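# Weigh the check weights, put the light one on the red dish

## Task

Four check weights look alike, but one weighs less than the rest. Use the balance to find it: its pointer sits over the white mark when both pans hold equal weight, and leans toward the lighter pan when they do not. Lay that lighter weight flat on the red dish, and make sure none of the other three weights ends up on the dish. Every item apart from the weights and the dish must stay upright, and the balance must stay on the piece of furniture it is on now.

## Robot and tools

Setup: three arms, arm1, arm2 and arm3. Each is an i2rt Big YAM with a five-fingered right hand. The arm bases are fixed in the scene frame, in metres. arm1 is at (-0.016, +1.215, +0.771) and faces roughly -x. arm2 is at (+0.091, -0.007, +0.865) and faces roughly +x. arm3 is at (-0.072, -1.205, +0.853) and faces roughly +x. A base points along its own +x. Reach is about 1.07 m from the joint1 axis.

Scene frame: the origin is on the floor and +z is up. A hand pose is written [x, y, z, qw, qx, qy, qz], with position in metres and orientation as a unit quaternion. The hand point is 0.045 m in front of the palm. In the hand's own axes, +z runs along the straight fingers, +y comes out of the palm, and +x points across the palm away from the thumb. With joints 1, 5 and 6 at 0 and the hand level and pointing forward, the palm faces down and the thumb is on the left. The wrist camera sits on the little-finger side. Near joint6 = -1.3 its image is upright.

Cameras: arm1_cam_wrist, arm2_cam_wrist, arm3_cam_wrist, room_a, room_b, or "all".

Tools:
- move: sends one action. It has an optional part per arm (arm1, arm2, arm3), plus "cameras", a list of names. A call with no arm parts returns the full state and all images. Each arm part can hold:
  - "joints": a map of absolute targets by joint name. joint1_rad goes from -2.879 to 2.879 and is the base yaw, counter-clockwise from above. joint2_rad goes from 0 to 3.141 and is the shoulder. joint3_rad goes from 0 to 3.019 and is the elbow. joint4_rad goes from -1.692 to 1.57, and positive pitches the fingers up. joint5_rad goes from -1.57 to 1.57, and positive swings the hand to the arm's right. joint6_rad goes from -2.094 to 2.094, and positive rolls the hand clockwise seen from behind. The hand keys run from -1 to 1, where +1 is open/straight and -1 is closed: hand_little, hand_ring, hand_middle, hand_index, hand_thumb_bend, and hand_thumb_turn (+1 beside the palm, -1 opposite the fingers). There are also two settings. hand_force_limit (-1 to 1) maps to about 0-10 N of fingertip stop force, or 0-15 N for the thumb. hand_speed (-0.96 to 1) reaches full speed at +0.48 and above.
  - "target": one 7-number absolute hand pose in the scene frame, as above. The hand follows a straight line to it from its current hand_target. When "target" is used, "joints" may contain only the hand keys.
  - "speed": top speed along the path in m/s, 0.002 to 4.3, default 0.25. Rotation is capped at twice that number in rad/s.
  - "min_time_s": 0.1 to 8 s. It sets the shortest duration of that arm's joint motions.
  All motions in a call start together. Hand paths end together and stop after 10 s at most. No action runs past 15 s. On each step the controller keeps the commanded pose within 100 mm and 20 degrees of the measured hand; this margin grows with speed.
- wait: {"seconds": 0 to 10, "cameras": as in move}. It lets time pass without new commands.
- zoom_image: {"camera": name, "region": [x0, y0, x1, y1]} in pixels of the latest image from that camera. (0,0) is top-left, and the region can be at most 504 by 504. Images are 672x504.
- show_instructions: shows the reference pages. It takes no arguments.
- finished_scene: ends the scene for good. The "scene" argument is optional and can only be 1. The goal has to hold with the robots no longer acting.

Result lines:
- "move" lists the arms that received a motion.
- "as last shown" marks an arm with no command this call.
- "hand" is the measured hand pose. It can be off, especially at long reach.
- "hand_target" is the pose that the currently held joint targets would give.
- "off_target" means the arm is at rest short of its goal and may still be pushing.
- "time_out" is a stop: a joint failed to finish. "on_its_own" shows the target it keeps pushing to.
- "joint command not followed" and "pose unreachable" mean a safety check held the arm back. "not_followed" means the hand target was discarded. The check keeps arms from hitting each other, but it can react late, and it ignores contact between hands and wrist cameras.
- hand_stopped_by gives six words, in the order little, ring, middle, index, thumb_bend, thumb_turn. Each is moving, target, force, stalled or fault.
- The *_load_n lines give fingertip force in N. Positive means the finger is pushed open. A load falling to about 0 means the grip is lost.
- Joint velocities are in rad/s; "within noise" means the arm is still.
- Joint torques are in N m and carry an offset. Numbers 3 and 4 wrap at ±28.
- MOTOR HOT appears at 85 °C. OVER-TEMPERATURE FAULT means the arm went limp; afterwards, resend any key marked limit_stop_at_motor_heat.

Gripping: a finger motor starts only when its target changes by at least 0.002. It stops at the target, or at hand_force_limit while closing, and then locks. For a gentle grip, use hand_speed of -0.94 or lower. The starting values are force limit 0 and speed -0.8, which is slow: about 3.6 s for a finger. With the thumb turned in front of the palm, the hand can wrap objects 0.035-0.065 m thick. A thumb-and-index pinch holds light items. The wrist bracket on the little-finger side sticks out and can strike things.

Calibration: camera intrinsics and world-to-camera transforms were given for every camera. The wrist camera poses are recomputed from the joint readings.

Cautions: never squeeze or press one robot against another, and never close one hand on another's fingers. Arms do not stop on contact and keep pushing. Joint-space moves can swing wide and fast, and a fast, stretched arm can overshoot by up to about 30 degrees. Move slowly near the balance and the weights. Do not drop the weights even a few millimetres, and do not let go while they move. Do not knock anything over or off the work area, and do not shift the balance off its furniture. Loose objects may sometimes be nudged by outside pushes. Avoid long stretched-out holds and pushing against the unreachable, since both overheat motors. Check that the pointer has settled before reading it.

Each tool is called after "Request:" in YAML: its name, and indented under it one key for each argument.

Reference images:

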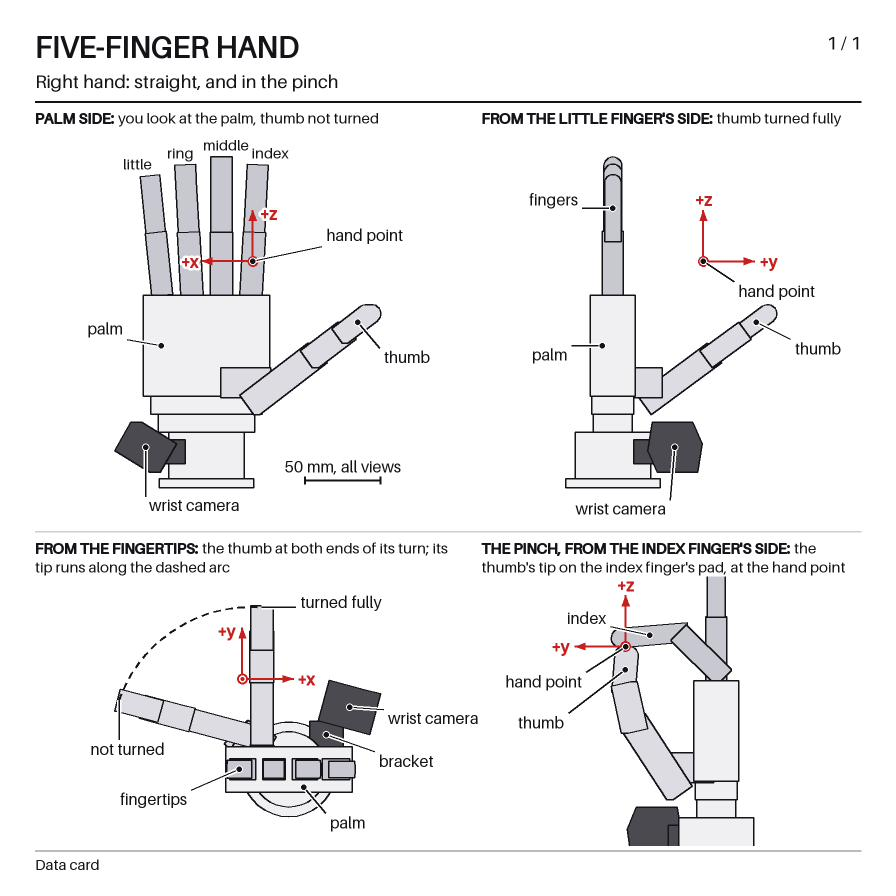

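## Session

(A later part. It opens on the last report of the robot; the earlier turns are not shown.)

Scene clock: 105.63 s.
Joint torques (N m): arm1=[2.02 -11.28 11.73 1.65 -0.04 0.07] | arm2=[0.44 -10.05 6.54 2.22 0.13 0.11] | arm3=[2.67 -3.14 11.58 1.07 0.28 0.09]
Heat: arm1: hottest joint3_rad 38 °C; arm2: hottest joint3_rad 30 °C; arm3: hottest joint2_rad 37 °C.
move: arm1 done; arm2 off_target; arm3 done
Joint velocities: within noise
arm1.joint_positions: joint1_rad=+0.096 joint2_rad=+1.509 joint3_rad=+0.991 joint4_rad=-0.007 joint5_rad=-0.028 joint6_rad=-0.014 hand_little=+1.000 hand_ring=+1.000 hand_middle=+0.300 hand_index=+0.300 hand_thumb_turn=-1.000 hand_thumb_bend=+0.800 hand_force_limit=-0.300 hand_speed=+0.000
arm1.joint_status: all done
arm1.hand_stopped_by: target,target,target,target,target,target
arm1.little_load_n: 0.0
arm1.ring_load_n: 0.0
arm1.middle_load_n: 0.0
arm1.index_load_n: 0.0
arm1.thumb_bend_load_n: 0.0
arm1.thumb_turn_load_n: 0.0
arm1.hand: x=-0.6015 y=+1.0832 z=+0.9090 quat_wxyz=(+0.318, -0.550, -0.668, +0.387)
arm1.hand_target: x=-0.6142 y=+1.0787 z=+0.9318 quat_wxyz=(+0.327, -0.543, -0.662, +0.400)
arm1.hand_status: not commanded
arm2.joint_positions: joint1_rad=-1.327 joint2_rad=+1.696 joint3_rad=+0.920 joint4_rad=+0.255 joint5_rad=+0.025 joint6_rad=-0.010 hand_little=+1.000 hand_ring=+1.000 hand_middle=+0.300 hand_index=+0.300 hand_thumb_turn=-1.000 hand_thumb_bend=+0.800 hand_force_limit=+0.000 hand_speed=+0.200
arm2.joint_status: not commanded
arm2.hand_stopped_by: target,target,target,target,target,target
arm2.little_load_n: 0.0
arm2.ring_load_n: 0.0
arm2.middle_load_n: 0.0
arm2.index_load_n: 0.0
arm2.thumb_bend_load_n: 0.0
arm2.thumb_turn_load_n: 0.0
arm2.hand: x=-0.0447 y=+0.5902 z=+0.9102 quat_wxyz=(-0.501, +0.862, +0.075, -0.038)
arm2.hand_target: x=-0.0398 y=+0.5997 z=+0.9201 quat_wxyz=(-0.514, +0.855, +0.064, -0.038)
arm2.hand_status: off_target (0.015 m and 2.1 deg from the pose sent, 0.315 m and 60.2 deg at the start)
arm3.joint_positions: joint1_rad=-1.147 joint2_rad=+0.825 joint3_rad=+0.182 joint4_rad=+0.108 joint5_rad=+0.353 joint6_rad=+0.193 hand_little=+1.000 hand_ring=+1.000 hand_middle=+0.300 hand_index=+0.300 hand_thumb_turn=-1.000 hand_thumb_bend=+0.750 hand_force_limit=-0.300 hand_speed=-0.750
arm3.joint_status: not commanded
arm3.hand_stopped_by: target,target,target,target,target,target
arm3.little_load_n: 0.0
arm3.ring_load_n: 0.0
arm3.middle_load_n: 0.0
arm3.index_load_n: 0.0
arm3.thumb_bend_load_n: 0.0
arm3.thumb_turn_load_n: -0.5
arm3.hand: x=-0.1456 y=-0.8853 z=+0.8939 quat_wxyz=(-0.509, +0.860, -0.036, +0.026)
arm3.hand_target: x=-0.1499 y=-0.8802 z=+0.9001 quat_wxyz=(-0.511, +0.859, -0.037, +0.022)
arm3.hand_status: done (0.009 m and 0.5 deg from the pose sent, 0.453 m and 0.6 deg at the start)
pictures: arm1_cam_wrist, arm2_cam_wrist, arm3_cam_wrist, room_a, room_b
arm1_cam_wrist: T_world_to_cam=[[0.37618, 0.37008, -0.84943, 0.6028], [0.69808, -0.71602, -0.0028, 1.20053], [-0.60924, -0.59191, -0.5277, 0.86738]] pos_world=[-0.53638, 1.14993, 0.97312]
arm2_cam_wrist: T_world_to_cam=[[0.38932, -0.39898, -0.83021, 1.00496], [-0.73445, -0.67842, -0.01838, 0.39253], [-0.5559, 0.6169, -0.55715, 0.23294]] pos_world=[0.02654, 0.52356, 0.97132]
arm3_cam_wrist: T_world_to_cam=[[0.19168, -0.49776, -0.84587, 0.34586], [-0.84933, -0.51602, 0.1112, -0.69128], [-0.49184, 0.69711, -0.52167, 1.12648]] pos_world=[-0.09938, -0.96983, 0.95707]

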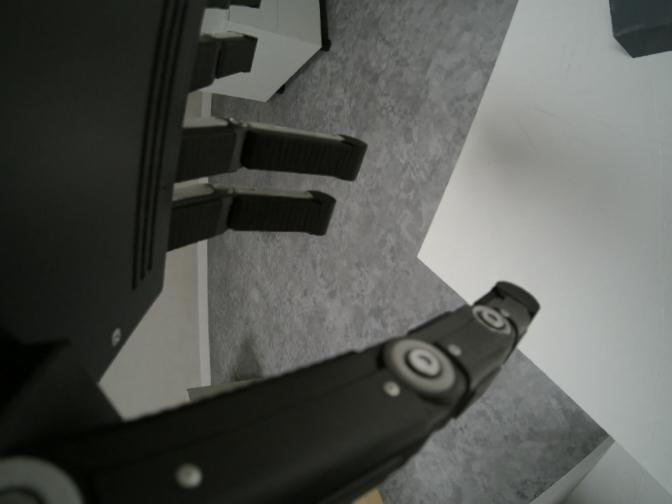

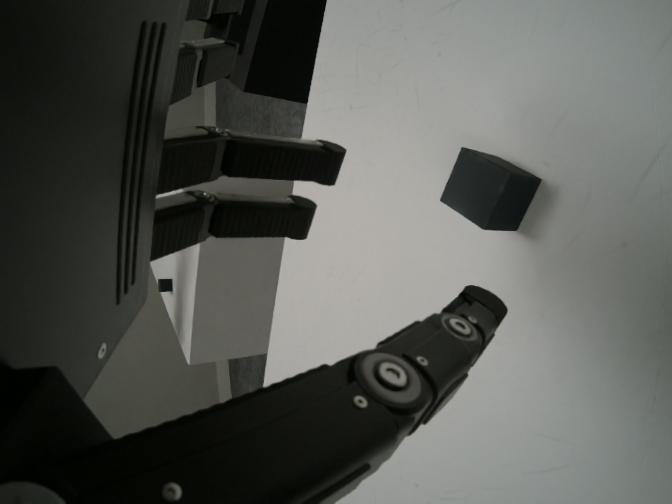

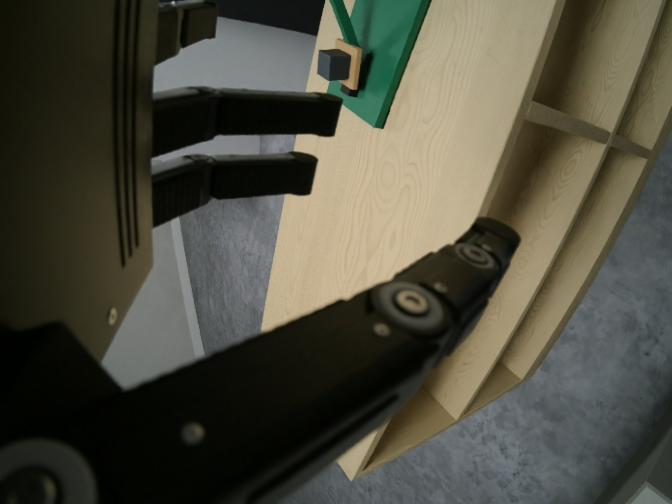

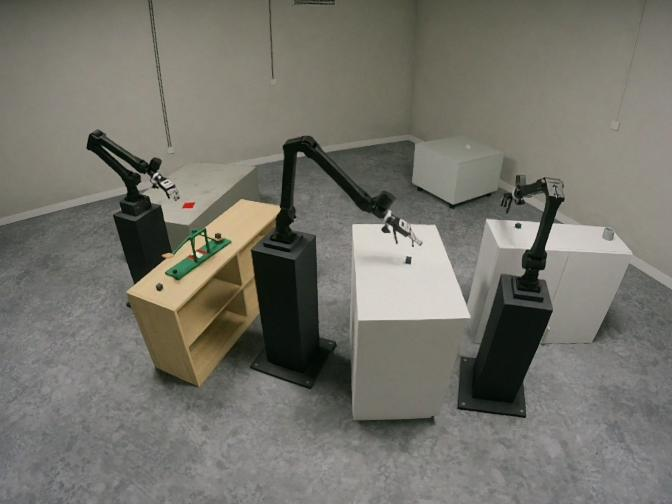

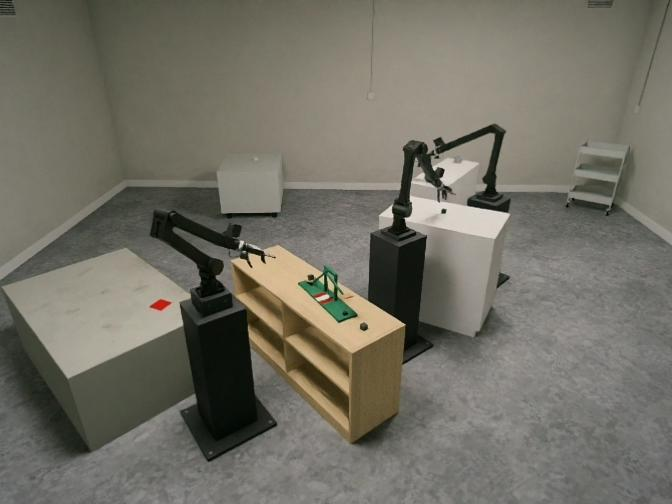

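Request:
move:
  arm1: {"target": [-0.642, 1.188, 0.868, -0.2185, 0.3709, 0.7777, -0.4581], "speed": 0.2}
  arm2: {"target": [-0.034, 0.638, 0.840, 0.5127, -0.8532, -0.0821, 0.0493], "speed": 0.15}
  cameras: ["arm1_cam_wrist", "arm2_cam_wrist"]

Request:
zoom_image:
  camera: "arm2_cam_wrist"
  region: [280, 80, 560, 340]

Request:
zoom_image:
  camera: "arm1_cam_wrist"
  region: [440, 140, 672, 360]

Scene clock: 110.77 s.
Joint torques (N m): arm1=[1.14 -12.69 11.21 1.29 -0.53 -0.06] | arm2=[0.09 -11.63 7.51 2.22 -0.13 -0.15] | arm3=[2.43 -3.19 11.56 0.99 0.27 0.08]
Heat: arm1: hottest joint3_rad 38 °C; arm2: hottest joint3_rad 30 °C; arm3: hottest joint2_rad 36 °C.
move: arm1 off_target; arm2 off_target
Joint velocities: within noise
arm1.joint_positions: joint1_rad=-0.219 joint2_rad=+1.738 joint3_rad=+1.169 joint4_rad=-0.137 joint5_rad=-0.706 joint6_rad=-0.479 hand_little=+1.000 hand_ring=+1.000 hand_middle=+0.300 hand_index=+0.300 hand_thumb_turn=-1.000 hand_thumb_bend=+0.800 hand_force_limit=-0.300 hand_speed=+0.000
arm1.joint_status: not commanded
arm1.hand_stopped_by: target,target,target,target,target,target
arm1.little_load_n: 0.0
arm1.ring_load_n: 0.0
arm1.middle_load_n: 0.0
arm1.index_load_n: 0.0
arm1.thumb_bend_load_n: 0.0
arm1.thumb_turn_load_n: 0.0
arm1.hand: x=-0.6268 y=+1.1820 z=+0.8631 quat_wxyz=(+0.209, -0.378, -0.776, +0.458)
arm1.hand_target: x=-0.6414 y=+1.1880 z=+0.8683 quat_wxyz=(+0.219, -0.371, -0.777, +0.458)
arm1.hand_status: off_target (0.017 m and 1.4 deg from the pose sent, 0.120 m and 27.9 deg at the start)
arm2.joint_positions: joint1_rad=-1.362 joint2_rad=+1.935 joint3_rad=+0.968 joint4_rad=+0.419 joint5_rad=-0.040 joint6_rad=-0.026 hand_little=+1.000 hand_ring=+1.000 hand_middle=+0.300 hand_index=+0.300 hand_thumb_turn=-1.000 hand_thumb_bend=+0.800 hand_force_limit=+0.000 hand_speed=+0.200
arm2.joint_status: not commanded
arm2.hand_stopped_by: target,target,target,target,target,target
arm2.little_load_n: 0.0
arm2.ring_load_n: 0.0
arm2.middle_load_n: 0.0
arm2.index_load_n: 0.0
arm2.thumb_bend_load_n: 0.0
arm2.thumb_turn_load_n: 0.0
arm2.hand: x=-0.0395 y=+0.6135 z=+0.8208 quat_wxyz=(-0.488, +0.867, +0.083, -0.053)
arm2.hand_target: x=-0.0336 y=+0.6368 z=+0.8409 quat_wxyz=(-0.513, +0.853, +0.082, -0.049)
arm2.hand_status: off_target (0.032 m and 3.3 deg from the pose sent, 0.086 m and 2.3 deg at the start)
arm3: as last shown
arm3.joint_positions: joint1_rad=-1.147 joint2_rad=+0.825 joint3_rad=+0.182 joint4_rad=+0.108 joint5_rad=+0.353 joint6_rad=+0.194 hand_little=+1.000 hand_ring=+1.000 hand_middle=+0.300 hand_index=+0.300 hand_thumb_turn=-1.000 hand_thumb_bend=+0.750 hand_force_limit=-0.300 hand_speed=-0.750
arm3.thumb_turn_load_n: 0.0
arm3.hand: x=-0.1457 y=-0.8852 z=+0.8939 quat_wxyz=(-0.509, +0.860, -0.036, +0.026)
arm1_cam_wrist: T_world_to_cam=[[0.16755, 0.48459, -0.85855, 0.27856], [0.95064, -0.31013, 0.01047, 0.95596], [-0.26119, -0.81792, -0.51263, 1.35853]] pos_world=[-0.60062, 1.27266, 0.92558]
arm2_cam_wrist: T_world_to_cam=[[0.38966, -0.41172, -0.8238, 0.94058], [-0.71394, -0.7001, 0.0122, 0.39955], [-0.58176, 0.58339, -0.56675, 0.19908]] pos_world=[0.03456, 0.55084, 0.8828]

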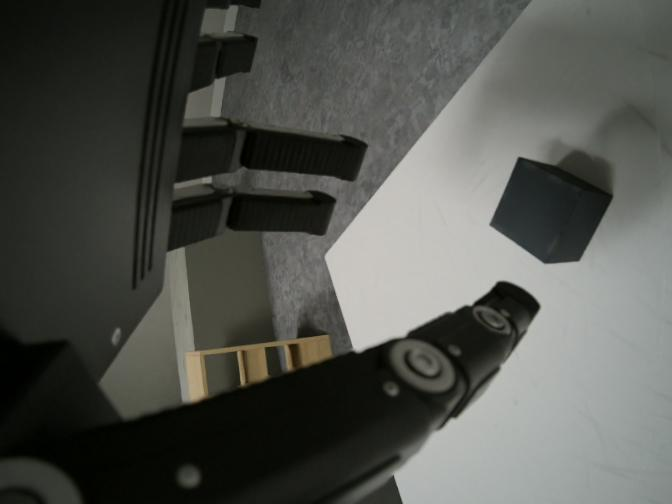

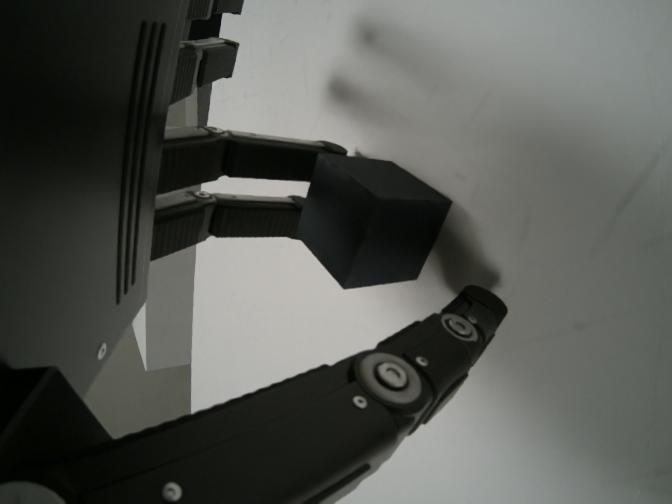

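Scaled by 1.800 from the camera's image (finer frame: 960x720).

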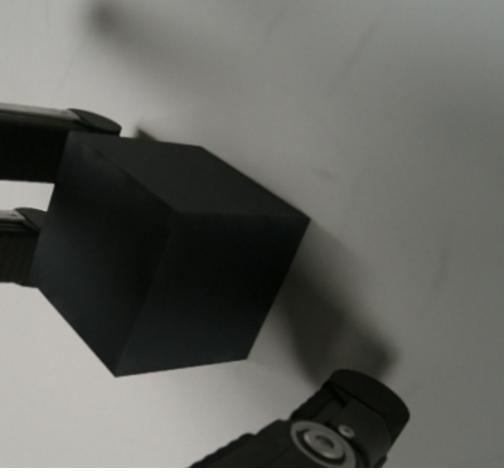

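Scaled by 2.172 from the camera's image (finer frame: 960x720).

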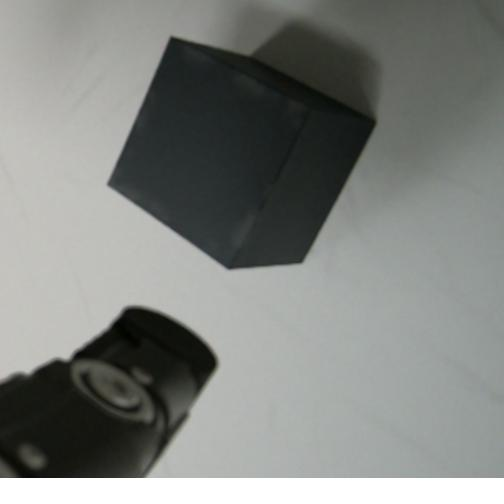

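Request:
move:
  arm1: {"target": [-0.649, 1.194, 0.797, -0.2036, 0.3456, 0.7893, -0.4649], "speed": 0.1}
  arm2: {"target": [-0.035, 0.6515, 0.835, 0.5192, -0.8471, -0.0965, 0.0592], "speed": 0.06, "joints": {"hand_thumb_bend": 0.6, "hand_speed": -0.3}}
  cameras: ["arm1_cam_wrist", "arm2_cam_wrist"]

Scene clock: 115.47 s.
Joint torques (N m): arm1=[0.44 -14.04 10.36 2.07 -0.57 -0.13] | arm2=[0.03 -11.87 7.57 2.26 -0.12 -0.14] | arm3=[2.67 -3.02 11.59 1.03 0.27 0.09]
Heat: arm1: hottest joint3_rad 38 °C; arm2: hottest joint3_rad 30 °C; arm3: hottest joint2_rad 35 °C.
move: arm1 off_target; arm2 off_target
Joint velocities: within noise
arm1.joint_positions: joint1_rad=-0.227 joint2_rad=+1.883 joint3_rad=+1.173 joint4_rad=-0.064 joint5_rad=-0.767 joint6_rad=-0.552 hand_little=+1.000 hand_ring=+1.000 hand_middle=+0.300 hand_index=+0.300 hand_thumb_turn=-1.000 hand_thumb_bend=+0.800 hand_force_limit=-0.300 hand_speed=+0.000
arm1.joint_status: not commanded
arm1.hand_stopped_by: target,target,target,target,target,target
arm1.little_load_n: 0.0
arm1.ring_load_n: 0.0
arm1.middle_load_n: 0.0
arm1.index_load_n: 0.0
arm1.thumb_bend_load_n: 0.0
arm1.thumb_turn_load_n: 0.0
arm1.hand: x=-0.6300 y=+1.1818 z=+0.7926 quat_wxyz=(+0.185, -0.354, -0.791, +0.464)
arm1.hand_target: x=-0.6479 y=+1.1940 z=+0.7973 quat_wxyz=(+0.204, -0.346, -0.789, +0.465)
arm1.hand_status: off_target (0.023 m and 2.4 deg from the pose sent, 0.071 m and 4.2 deg at the start)
arm2.joint_positions: joint1_rad=-1.373 joint2_rad=+1.970 joint3_rad=+1.004 joint4_rad=+0.437 joint5_rad=-0.082 joint6_rad=-0.047 hand_little=+1.000 hand_ring=+1.000 hand_middle=+0.300 hand_index=+0.300 hand_thumb_turn=-1.000 hand_thumb_bend=+0.600 hand_force_limit=+0.000 hand_speed=-0.300
arm2.joint_status: all done
arm2.hand_stopped_by: target,target,target,target,target,target
arm2.little_load_n: 0.0
arm2.ring_load_n: 0.0
arm2.middle_load_n: 0.0
arm2.index_load_n: 0.0
arm2.thumb_bend_load_n: 0.0
arm2.thumb_turn_load_n: 0.0
arm2.hand: x=-0.0414 y=+0.6276 z=+0.8182 quat_wxyz=(-0.496, +0.861, +0.098, -0.064)
arm2.hand_target: x=-0.0345 y=+0.6503 z=+0.8357 quat_wxyz=(-0.519, +0.847, +0.096, -0.059)
arm2.hand_status: off_target (0.030 m and 3.1 deg from the pose sent, 0.041 m and 4.6 deg at the start)
arm3: as last shown
arm3.thumb_turn_load_n: 0.5
arm1_cam_wrist: T_world_to_cam=[[0.14704, 0.49299, -0.85752, 0.19509], [0.97059, -0.23896, 0.02905, 0.87338], [-0.19059, -0.83658, -0.51362, 1.3887]] pos_world=[-0.61172, 1.27428, 0.85519]
arm2_cam_wrist: T_world_to_cam=[[0.398, -0.3808, -0.83462, 0.93486], [-0.68856, -0.72517, 0.00252, 0.43283], [-0.6062, 0.57369, -0.55082, 0.18038]] pos_world=[0.03531, 0.56639, 0.87852]

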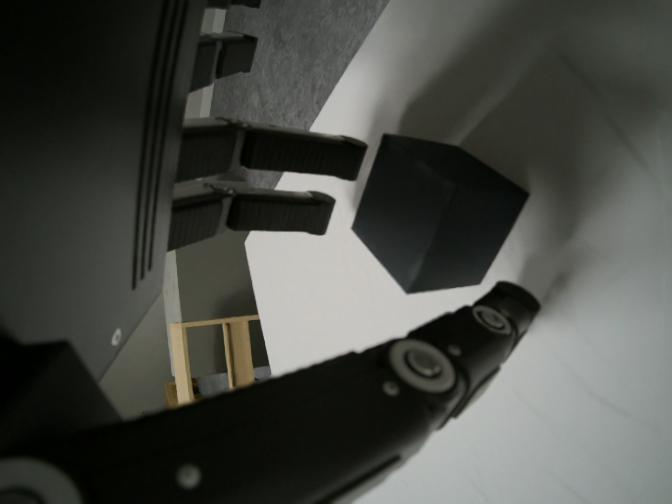

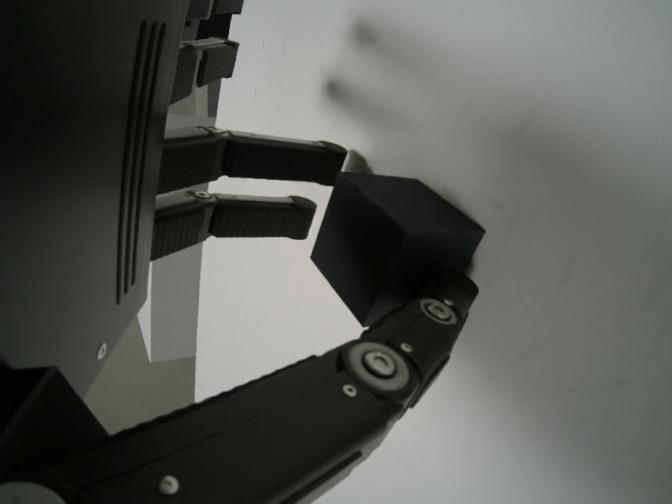

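Request:
move:
  arm1: {"target": [-0.656, 1.201, 0.792, -0.2036, 0.3456, 0.7893, -0.4649], "speed": 0.05, "joints": {"hand_thumb_bend": 0.6, "hand_speed": -0.3}}
  arm2: {"joints": {"hand_thumb_bend": 0.55, "hand_index": -0.4, "hand_middle": -0.4, "hand_speed": -0.94, "hand_force_limit": 0.0}}
  cameras: ["arm1_cam_wrist", "arm2_cam_wrist"]

Scene clock: 119.20 s.
Joint torques (N m): arm1=[0.32 -13.45 10.25 1.7 -0.58 -0.06] | arm2=[-0.03 -11.81 7.6 2.22 -0.11 -0.13] | arm3=[2.49 -3.19 11.56 1.01 0.27 0.1]
Heat: arm1: hottest joint3_rad 39 °C; arm2: hottest joint3_rad 30 °C; arm3: hottest joint2_rad 35 °C.
move: arm1 off_target; arm2 off_target
Joint velocities: within noise
arm1.joint_positions: joint1_rad=-0.237 joint2_rad=+1.901 joint3_rad=+1.197 joint4_rad=-0.064 joint5_rad=-0.775 joint6_rad=-0.562 hand_little=+1.000 hand_ring=+1.000 hand_middle=+0.300 hand_index=+0.300 hand_thumb_turn=-1.000 hand_thumb_bend=+0.600 hand_force_limit=-0.300 hand_speed=-0.300
arm1.joint_status: all done
arm1.hand_stopped_by: target,target,target,target,target,target
arm1.little_load_n: 0.0
arm1.ring_load_n: 0.0
arm1.middle_load_n: 0.0
arm1.index_load_n: 0.0
arm1.thumb_bend_load_n: 0.0
arm1.thumb_turn_load_n: 0.0
arm1.hand: x=-0.6389 y=+1.1892 z=+0.7921 quat_wxyz=(+0.190, -0.351, -0.790, +0.465)
arm1.hand_target: x=-0.6551 y=+1.2011 z=+0.7924 quat_wxyz=(+0.204, -0.346, -0.789, +0.465)
arm1.hand_status: off_target (0.021 m and 1.7 deg from the pose sent, 0.032 m and 2.4 deg at the start)
arm2.joint_positions: joint1_rad=-1.373 joint2_rad=+1.972 joint3_rad=+1.004 joint4_rad=+0.437 joint5_rad=-0.083 joint6_rad=-0.048 hand_little=+1.000 hand_ring=+1.000 hand_middle=-0.048 hand_index=-0.082 hand_thumb_turn=-1.000 hand_thumb_bend=+0.552 hand_force_limit=+0.000 hand_speed=-0.940
arm2.joint_status: hand_middle off_target (ended at -0.048, target -0.400); hand_index off_target (ended at -0.082, target -0.400); the others done
arm2.hand_stopped_by: target,target,force,force,target,target
arm2.little_load_n: 0.0
arm2.ring_load_n: 0.0
arm2.middle_load_n: 3.5
arm2.index_load_n: 5.0
arm2.thumb_bend_load_n: 7.5
arm2.thumb_turn_load_n: 0.0
arm2.hand: x=-0.0414 y=+0.6273 z=+0.8171 quat_wxyz=(-0.495, +0.861, +0.098, -0.064)
arm2.hand_target: x=-0.0345 y=+0.6503 z=+0.8357 quat_wxyz=(-0.519, +0.847, +0.096, -0.059)
arm2.hand_status: not commanded
arm3: as last shown
arm3.thumb_turn_load_n: 0.0
arm1_cam_wrist: T_world_to_cam=[[0.13655, 0.49455, -0.85835, 0.1843], [0.97073, -0.23963, 0.01637, 0.89473], [-0.19759, -0.83546, -0.51279, 1.38657]] pos_world=[-0.61972, 1.28168, 0.85458]
arm2_cam_wrist: T_world_to_cam=[[0.39885, -0.38162, -0.83384, 0.93373], [-0.688, -0.7257, 0.00304, 0.43258], [-0.60628, 0.57247, -0.552, 0.18162]] pos_world=[0.03531, 0.56628, 0.87752]

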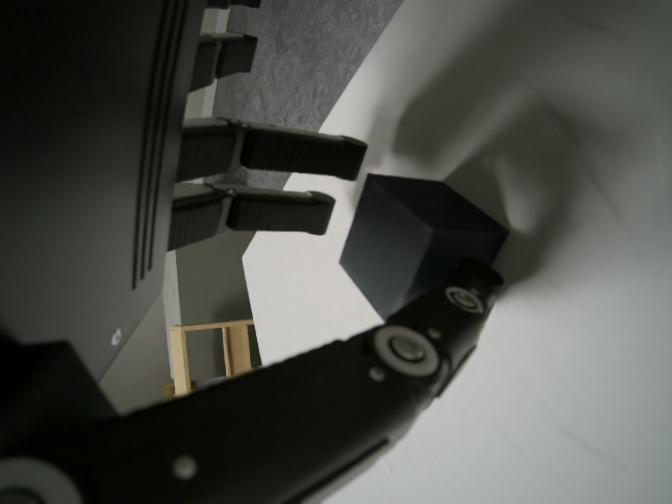

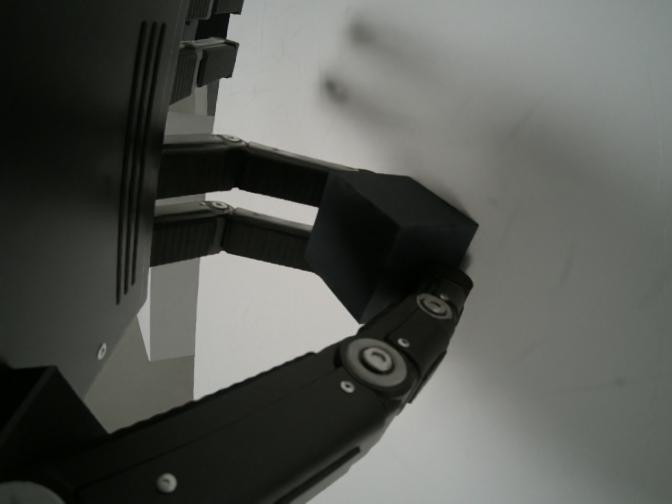

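Request:
move:
  arm1: {"target": [-0.656, 1.201, 0.788, -0.2036, 0.3456, 0.7893, -0.4649], "speed": 0.05, "joints": {"hand_thumb_bend": 0.55, "hand_index": -0.4, "hand_middle": -0.4, "hand_speed": -0.94, "hand_force_limit": 0.0}}
  arm2: {"target": [-0.035, 0.64, 0.95, 0.5192, -0.8471, -0.0965, 0.0592], "speed": 0.1}
  cameras: ["arm1_cam_wrist", "arm2_cam_wrist"]

Scene clock: 123.07 s.
Joint torques (N m): arm1=[0.09 -13.63 10.14 1.91 -0.46 -0.07] | arm2=[0.44 -12.86 9.89 1.57 0.08 -0.1] | arm3=[2.61 -3.25 11.59 1.02 0.28 0.1]
Heat: arm1: hottest joint3_rad 39 °C; arm2: hottest joint3_rad 30 °C; arm3: hottest joint3_rad 35 °C.
move: arm1 off_target; arm2 off_target
Joint velocities: within noise
arm1.joint_positions: joint1_rad=-0.237 joint2_rad=+1.907 joint3_rad=+1.198 joint4_rad=-0.059 joint5_rad=-0.777 joint6_rad=-0.562 hand_little=+1.000 hand_ring=+1.000 hand_middle=-0.071 hand_index=-0.116 hand_thumb_turn=-1.000 hand_thumb_bend=+0.552 hand_force_limit=+0.000 hand_speed=-0.940
arm1.joint_status: hand_middle off_target (ended at -0.071, target -0.400); hand_index off_target (ended at -0.116, target -0.400); the others done
arm1.hand_stopped_by: target,target,force,force,target,target
arm1.little_load_n: 0.0
arm1.ring_load_n: 0.0
arm1.middle_load_n: 2.5
arm1.index_load_n: 5.0
arm1.thumb_bend_load_n: 6.0
arm1.thumb_turn_load_n: 0.0
arm1.hand: x=-0.6394 y=+1.1890 z=+0.7900 quat_wxyz=(+0.189, -0.350, -0.790, +0.466)
arm1.hand_target: x=-0.6552 y=+1.2010 z=+0.7885 quat_wxyz=(+0.204, -0.346, -0.789, +0.465)
arm1.hand_status: off_target (0.021 m and 1.7 deg from the pose sent, 0.021 m and 1.7 deg at the start)
arm2.joint_positions: joint1_rad=-1.373 joint2_rad=+1.752 joint3_rad=+1.008 joint4_rad=+0.179 joint5_rad=-0.083 joint6_rad=-0.048 hand_little=+1.000 hand_ring=+1.000 hand_middle=-0.048 hand_index=-0.082 hand_thumb_turn=-1.000 hand_thumb_bend=+0.552 hand_force_limit=+0.000 hand_speed=-0.940
arm2.joint_status: not commanded
arm2.hand_stopped_by: target,target,force,force,target,target
arm2.little_load_n: 0.0
arm2.ring_load_n: 0.0
arm2.middle_load_n: 3.5
arm2.index_load_n: 4.0
arm2.thumb_bend_load_n: 8.5
arm2.thumb_turn_load_n: 0.0
arm2.hand: x=-0.0379 y=+0.6103 z=+0.9047 quat_wxyz=(-0.481, +0.869, +0.099, -0.063)
arm2.hand_target: x=-0.0344 y=+0.6373 z=+0.9507 quat_wxyz=(-0.519, +0.847, +0.096, -0.059)
arm2.hand_status: off_target (0.054 m and 5.1 deg from the pose sent, 0.134 m and 3.2 deg at the start)
arm3: as last shown
arm3.ring_load_n: -0.5
arm3.thumb_bend_load_n: -0.5
arm1_cam_wrist: T_world_to_cam=[[0.13499, 0.49353, -0.85919, 0.18357], [0.97125, -0.23752, 0.01616, 0.89318], [-0.1961, -0.83667, -0.51141, 1.38638]] pos_world=[-0.62042, 1.28148, 0.85228]
arm2_cam_wrist: T_world_to_cam=[[0.40345, -0.40869, -0.81866, 1.00188], [-0.68748, -0.72582, 0.02354, 0.40383], [-0.60382, 0.55332, -0.5738, 0.27327]] pos_world=[0.03843, 0.55137, 0.96749]

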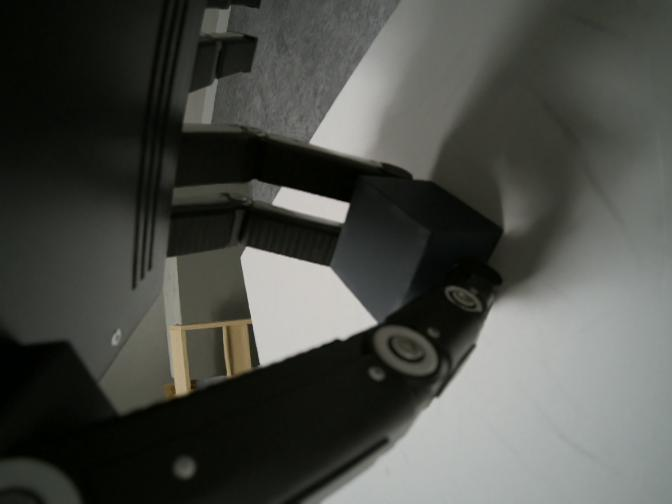

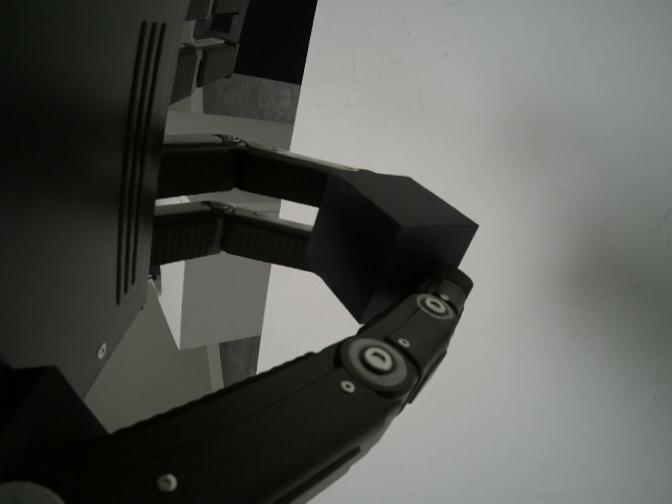

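Request:
move:
  arm1: {"target": [-0.60, 1.20, 0.93, -0.2036, 0.3456, 0.7893, -0.4649], "speed": 0.1}
  arm2: {"joints": {"joint1_rad": 1.074}, "min_time_s": 4}
  cameras: ["all"]

Scene clock: 128.47 s.
Joint torques (N m): arm1=[0.44 -13.86 9.85 1.36 -0.64 -0.06] | arm2=[0.44 -12.81 9.91 1.61 0.04 -0.07] | arm3=[2.37 -3.19 11.55 1.06 0.27 0.08]
Heat: arm1: hottest joint3_rad 39 °C; arm2: hottest joint3_rad 30 °C; arm3: hottest joint3_rad 35 °C.
move: arm1 off_target; arm2 done
Joint velocities: within noise
arm1.joint_positions: joint1_rad=-0.253 joint2_rad=+1.625 joint3_rad=+1.198 joint4_rad=-0.355 joint5_rad=-0.786 joint6_rad=-0.581 hand_little=+1.000 hand_ring=+1.000 hand_middle=-0.071 hand_index=-0.116 hand_thumb_turn=-1.000 hand_thumb_bend=+0.552 hand_force_limit=+0.000 hand_speed=-0.940
arm1.joint_status: not commanded
arm1.hand_stopped_by: target,target,force,force,target,target
arm1.little_load_n: -0.5
arm1.ring_load_n: 0.0
arm1.middle_load_n: 2.5
arm1.index_load_n: 4.5
arm1.thumb_bend_load_n: 7.0
arm1.thumb_turn_load_n: 0.0
arm1.hand: x=-0.5945 y=+1.1901 z=+0.9186 quat_wxyz=(+0.190, -0.350, -0.791, +0.464)
arm1.hand_target: x=-0.5998 y=+1.1999 z=+0.9301 quat_wxyz=(+0.204, -0.346, -0.789, +0.465)
arm1.hand_status: off_target (0.016 m and 1.7 deg from the pose sent, 0.146 m and 1.7 deg at the start)
arm2.joint_positions: joint1_rad=+1.082 joint2_rad=+1.752 joint3_rad=+1.008 joint4_rad=+0.179 joint5_rad=-0.082 joint6_rad=-0.050 hand_little=+1.000 hand_ring=+1.000 hand_middle=-0.048 hand_index=-0.082 hand_thumb_turn=-1.000 hand_thumb_bend=+0.552 hand_force_limit=+0.000 hand_speed=-0.940
arm2.joint_status: all done
arm2.hand_stopped_by: target,target,force,force,target,target
arm2.little_load_n: 0.0
arm2.ring_load_n: 0.0
arm2.middle_load_n: 3.0
arm2.index_load_n: 4.5
arm2.thumb_bend_load_n: 8.5
arm2.thumb_turn_load_n: 0.0
arm2.hand: x=-0.1995 y=-0.5665 z=+0.9058 quat_wxyz=(-0.113, +0.194, +0.853, -0.472)
arm2.hand_target: x=-0.2173 y=-0.5861 z=+0.9521 quat_wxyz=(-0.129, +0.188, +0.831, -0.507)
arm2.hand_status: not commanded
arm3: as last shown
arm3.ring_load_n: 0.0
arm3.thumb_bend_load_n: 0.0
pictures: arm1_cam_wrist, arm2_cam_wrist, arm3_cam_wrist, room_a, room_b
arm1_cam_wrist: T_world_to_cam=[[0.13613, 0.49641, -0.85735, 0.28296], [0.97105, -0.23832, 0.01619, 0.84859], [-0.19629, -0.83473, -0.51448, 1.46228]] pos_world=[-0.57552, 1.28238, 0.98118]
arm2_cam_wrist: T_world_to_cam=[[-0.07161, 0.57986, -0.81156, 1.04579], [0.99213, 0.12517, 0.00189, 0.2754], [0.10268, -0.80505, -0.58426, 0.20843]] pos_world=[-0.21975, -0.47309, 0.96998]
arm3_cam_wrist: T_world_to_cam=[[0.19134, -0.49783, -0.84591, 0.3458], [-0.84941, -0.51583, 0.11145, -0.69134], [-0.49183, 0.6972, -0.52156, 1.12646]] pos_world=[-0.09937, -0.96983, 0.95707]

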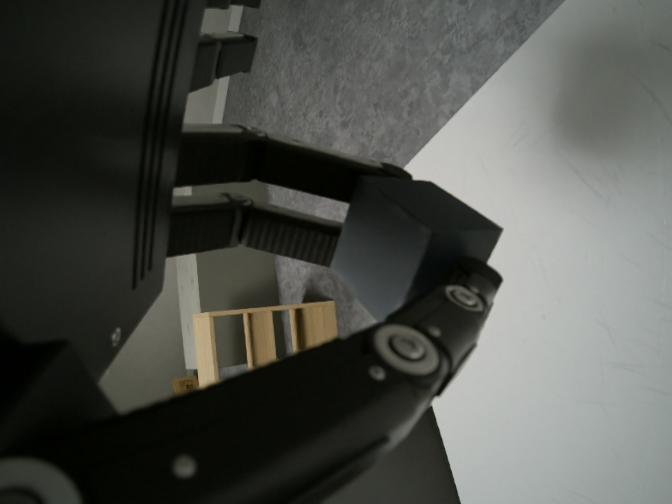

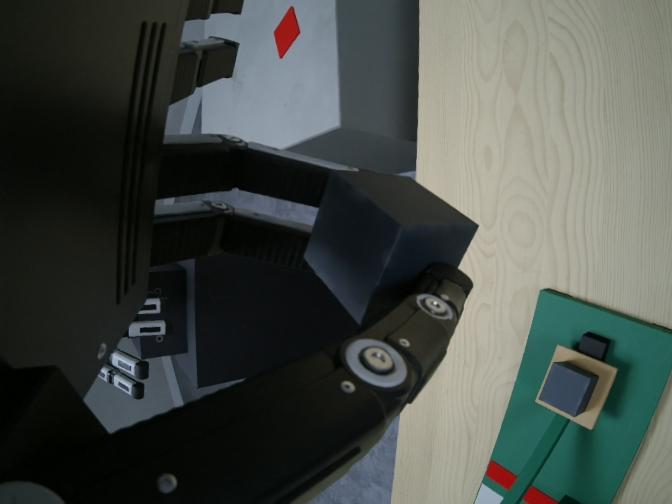

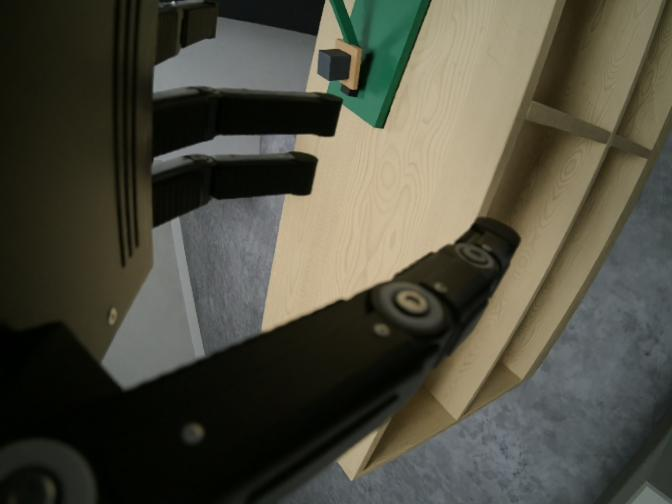

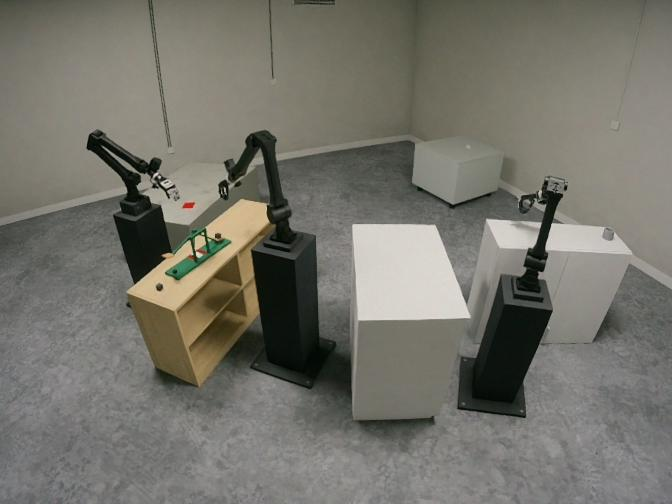

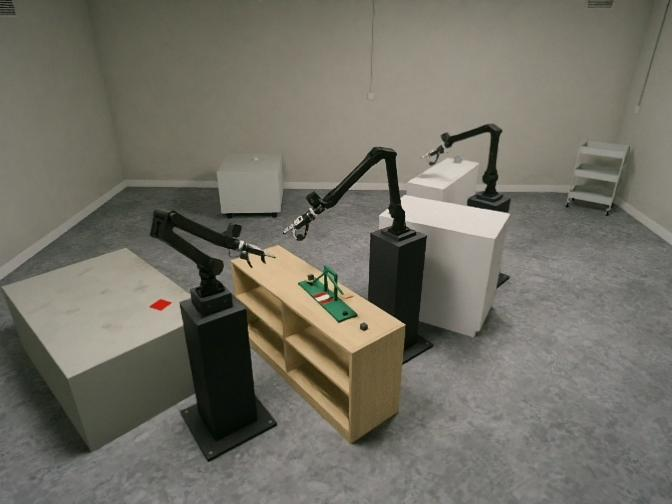

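Request:
move:
  arm1: {"joints": {"joint1_rad": 1.25}, "min_time_s": 3}
  arm2: {"target": [-0.245, -0.64, 0.825, -0.0270, 0.0449, 0.8559, -0.5143], "speed": 0.15}
  cameras: ["arm1_cam_wrist", "arm2_cam_wrist", "arm3_cam_wrist", "room_b"]

Scene clock: 134.00 s.
Joint torques (N m): arm1=[1.26 -13.86 9.87 1.37 -0.5 -0.05] | arm2=[-0.15 -15.44 8.75 2.13 -0.35 -0.11] | arm3=[2.43 -3.02 11.6 1.06 0.25 0.08]
Heat: arm1: hottest joint3_rad 38 °C; arm2: hottest joint3_rad 30 °C; arm3: hottest joint3_rad 35 °C.
move: arm1 done; arm2 off_target
Joint velocities: within noise
arm1.joint_positions: joint1_rad=+1.256 joint2_rad=+1.625 joint3_rad=+1.198 joint4_rad=-0.355 joint5_rad=-0.789 joint6_rad=-0.582 hand_little=+1.000 hand_ring=+1.000 hand_middle=-0.071 hand_index=-0.116 hand_thumb_turn=-1.000 hand_thumb_bend=+0.552 hand_force_limit=+0.000 hand_speed=-0.940
arm1.joint_status: all done
arm1.hand_stopped_by: target,target,force,force,target,target
arm1.little_load_n: 0.0
arm1.ring_load_n: 0.0
arm1.middle_load_n: 2.5
arm1.index_load_n: 4.0
arm1.thumb_bend_load_n: 7.0
arm1.thumb_turn_load_n: 0.5
arm1.hand: x=-0.0264 y=+0.6354 z=+0.9175 quat_wxyz=(-0.180, +0.288, -0.816, +0.468)
arm1.hand_target: x=-0.0318 y=+0.6304 z=+0.9288 quat_wxyz=(-0.172, +0.293, -0.811, +0.476)
arm1.hand_status: not commanded
arm2.joint_positions: joint1_rad=+1.017 joint2_rad=+2.135 joint3_rad=+1.244 joint4_rad=+0.248 joint5_rad=-0.455 joint6_rad=-0.247 hand_little=+1.000 hand_ring=+1.000 hand_middle=-0.048 hand_index=-0.082 hand_thumb_turn=-1.000 hand_thumb_bend=+0.552 hand_force_limit=+0.000 hand_speed=-0.940
arm2.joint_status: not commanded
arm2.hand_stopped_by: target,target,force,force,target,target
arm2.little_load_n: 0.0
arm2.ring_load_n: 0.0
arm2.middle_load_n: 3.5
arm2.index_load_n: 4.5
arm2.thumb_bend_load_n: 8.0
arm2.thumb_turn_load_n: 0.0
arm2.hand: x=-0.2181 y=-0.6164 z=+0.7872 quat_wxyz=(-0.004, +0.056, +0.875, -0.480)
arm2.hand_target: x=-0.2436 y=-0.6376 z=+0.8261 quat_wxyz=(-0.027, +0.045, +0.856, -0.514)
arm2.hand_status: off_target (0.052 m and 5.4 deg from the pose sent, 0.118 m and 20.3 deg at the start)
arm3: as last shown
arm1_cam_wrist: T_world_to_cam=[[-0.48833, 0.16602, -0.85672, 0.67289], [0.29485, 0.95539, 0.01708, -0.61243], [0.82134, -0.24427, -0.5155, 0.76282]] pos_world=[-0.11736, 0.65973, 0.98017]
arm2_cam_wrist: T_world_to_cam=[[-0.21865, 0.52479, -0.82267, 0.91993], [0.88721, 0.45791, 0.0563, 0.4397], [0.40625, -0.71757, -0.56573, 0.20638]] pos_world=[-0.27281, -0.53602, 0.8488]
arm3_cam_wrist: T_world_to_cam=[[0.19134, -0.49783, -0.84591, 0.3458], [-0.84941, -0.51583, 0.11145, -0.69134], [-0.49183, 0.6972, -0.52156, 1.12646]] pos_world=[-0.09937, -0.96983, 0.95707]

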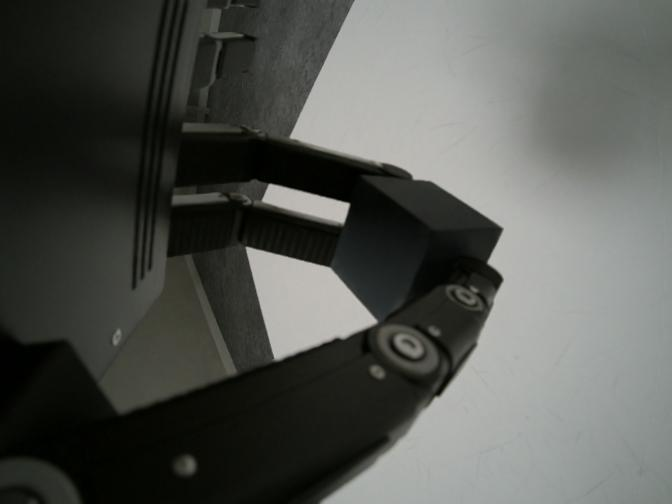

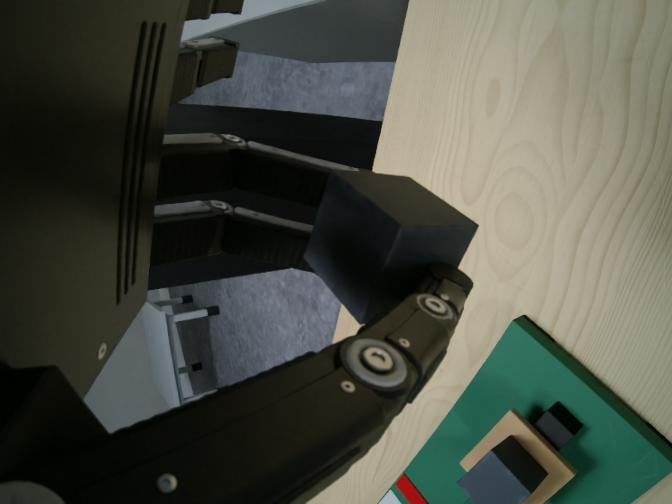

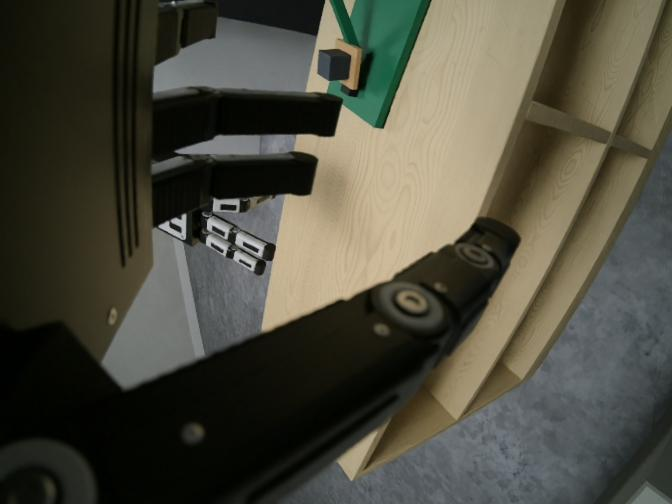

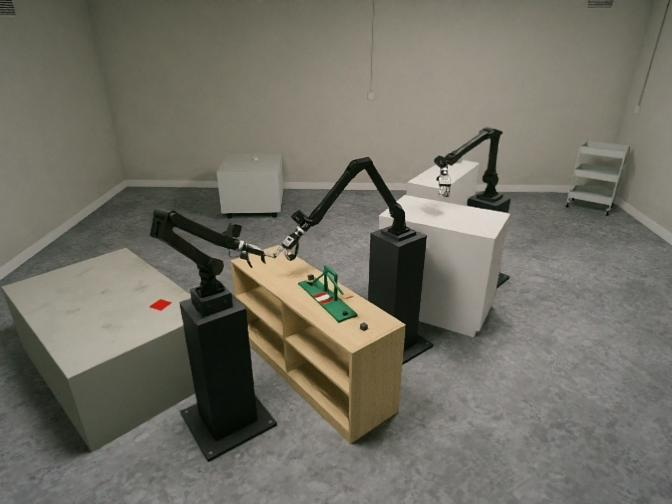

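Request:
move:
  arm1: {"target": [0.005, 0.585, 0.872, 0.0682, -0.1113, 0.8454, -0.5181], "speed": 0.15}
  arm2: {"target": [-0.262, -0.645, 0.700, -0.0279, 0.0443, 0.8445, -0.5328], "speed": 0.12}
  cameras: ["arm1_cam_wrist", "arm2_cam_wrist", "arm3_cam_wrist"]

Scene clock: 138.70 s.
Joint torques (N m): arm1=[2.14 -12.04 7.79 2.59 -0.06 0.18] | arm2=[-0.21 -16.56 6.93 2.43 -0.36 0.02] | arm3=[2.32 -2.96 11.59 0.99 0.26 0.09]
Heat: arm1: hottest joint3_rad 38 °C; arm2: hottest joint2_rad 30 °C; arm3: hottest joint3_rad 35 °C.
move: arm1 off_target; arm2 off_target
Joint velocities: within noise
arm1.joint_positions: joint1_rad=+1.401 joint2_rad=+1.645 joint3_rad=+1.042 joint4_rad=+0.107 joint5_rad=-0.318 joint6_rad=-0.182 hand_little=+1.000 hand_ring=+1.000 hand_middle=-0.071 hand_index=-0.116 hand_thumb_turn=-1.000 hand_thumb_bend=+0.552 hand_force_limit=+0.000 hand_speed=-0.940
arm1.joint_status: not commanded
arm1.hand_stopped_by: target,target,force,force,target,target
arm1.little_load_n: 0.0
arm1.ring_load_n: 0.0
arm1.middle_load_n: 2.5
arm1.index_load_n: 4.0
arm1.thumb_bend_load_n: 7.0
arm1.thumb_turn_load_n: 0.0
arm1.hand: x=-0.0024 y=+0.5862 z=+0.8795 quat_wxyz=(-0.061, +0.115, -0.845, +0.519)
arm1.hand_target: x=+0.0049 y=+0.5853 z=+0.8719 quat_wxyz=(-0.068, +0.111, -0.846, +0.518)
arm1.hand_status: off_target (0.011 m and 0.9 deg from the pose sent, 0.075 m and 24.9 deg at the start)
arm2.joint_positions: joint1_rad=+0.997 joint2_rad=+2.425 joint3_rad=+1.329 joint4_rad=+0.497 joint5_rad=-0.484 joint6_rad=-0.248 hand_little=+1.000 hand_ring=+1.000 hand_middle=-0.048 hand_index=-0.082 hand_thumb_turn=-1.000 hand_thumb_bend=+0.552 hand_force_limit=+0.000 hand_speed=-0.940
arm2.joint_status: not commanded
arm2.hand_stopped_by: target,target,force,force,target,target
arm2.little_load_n: 0.0
arm2.ring_load_n: 0.0
arm2.middle_load_n: 3.5
arm2.index_load_n: 4.5
arm2.thumb_bend_load_n: 8.5
arm2.thumb_turn_load_n: 0.0
arm2.hand: x=-0.2342 y=-0.6219 z=+0.6675 quat_wxyz=(-0.007, +0.051, +0.864, -0.501)
arm2.hand_target: x=-0.2610 y=-0.6430 z=+0.7012 quat_wxyz=(-0.028, +0.044, +0.845, -0.533)
arm2.hand_status: off_target (0.049 m and 5.0 deg from the pose sent, 0.102 m and 7.6 deg at the start)
arm3: as last shown
arm1_cam_wrist: T_world_to_cam=[[-0.39648, 0.30387, -0.8663, 0.58813], [0.66756, 0.7432, -0.04483, -0.39207], [0.63021, -0.59608, -0.49751, 0.90157]] pos_world=[-0.07327, 0.65008, 0.94046]
arm2_cam_wrist: T_world_to_cam=[[-0.23152, 0.48529, -0.84314, 0.80692], [0.8855, 0.46402, 0.02393, 0.48823], [0.40285, -0.74106, -0.53716, 0.10682]] pos_world=[-0.28854, -0.53898, 0.72604]
arm3_cam_wrist: T_world_to_cam=[[0.19134, -0.49783, -0.84591, 0.3458], [-0.84941, -0.51583, 0.11145, -0.69134], [-0.49183, 0.6972, -0.52156, 1.12646]] pos_world=[-0.09937, -0.96983, 0.95707]

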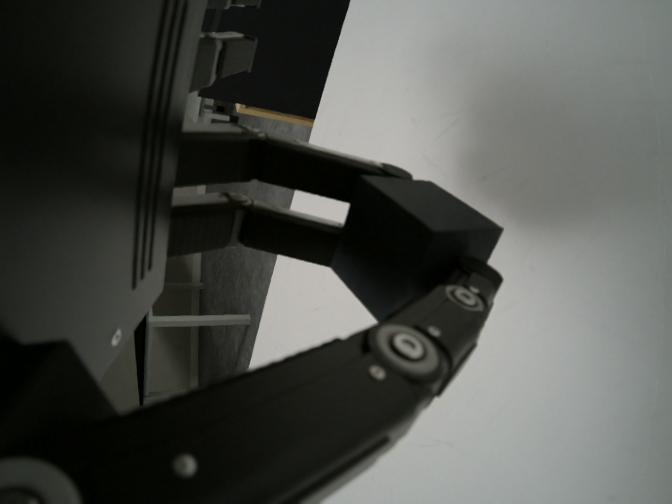

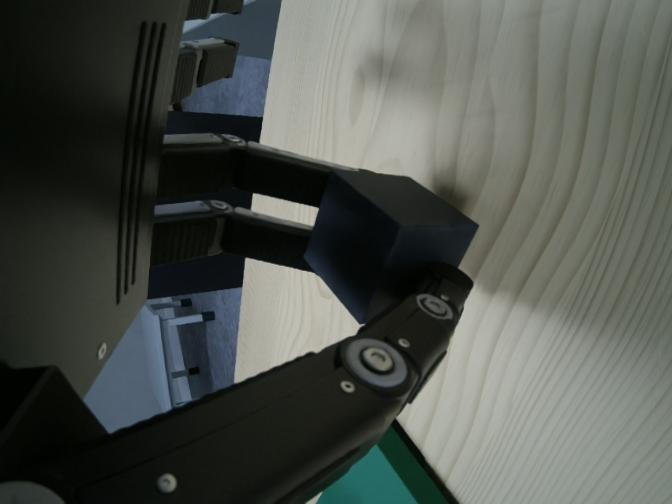

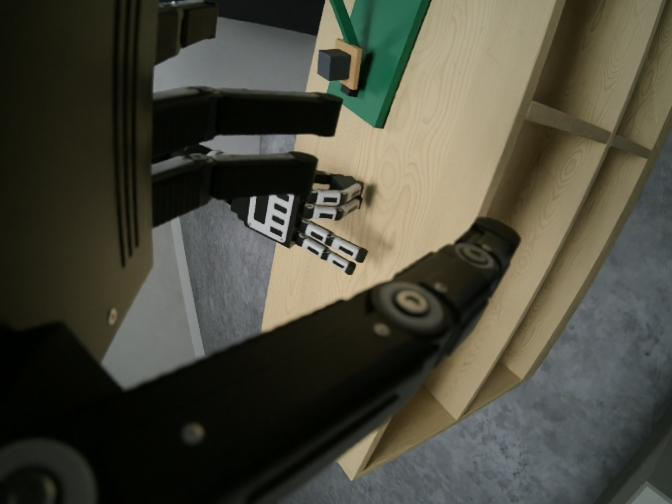

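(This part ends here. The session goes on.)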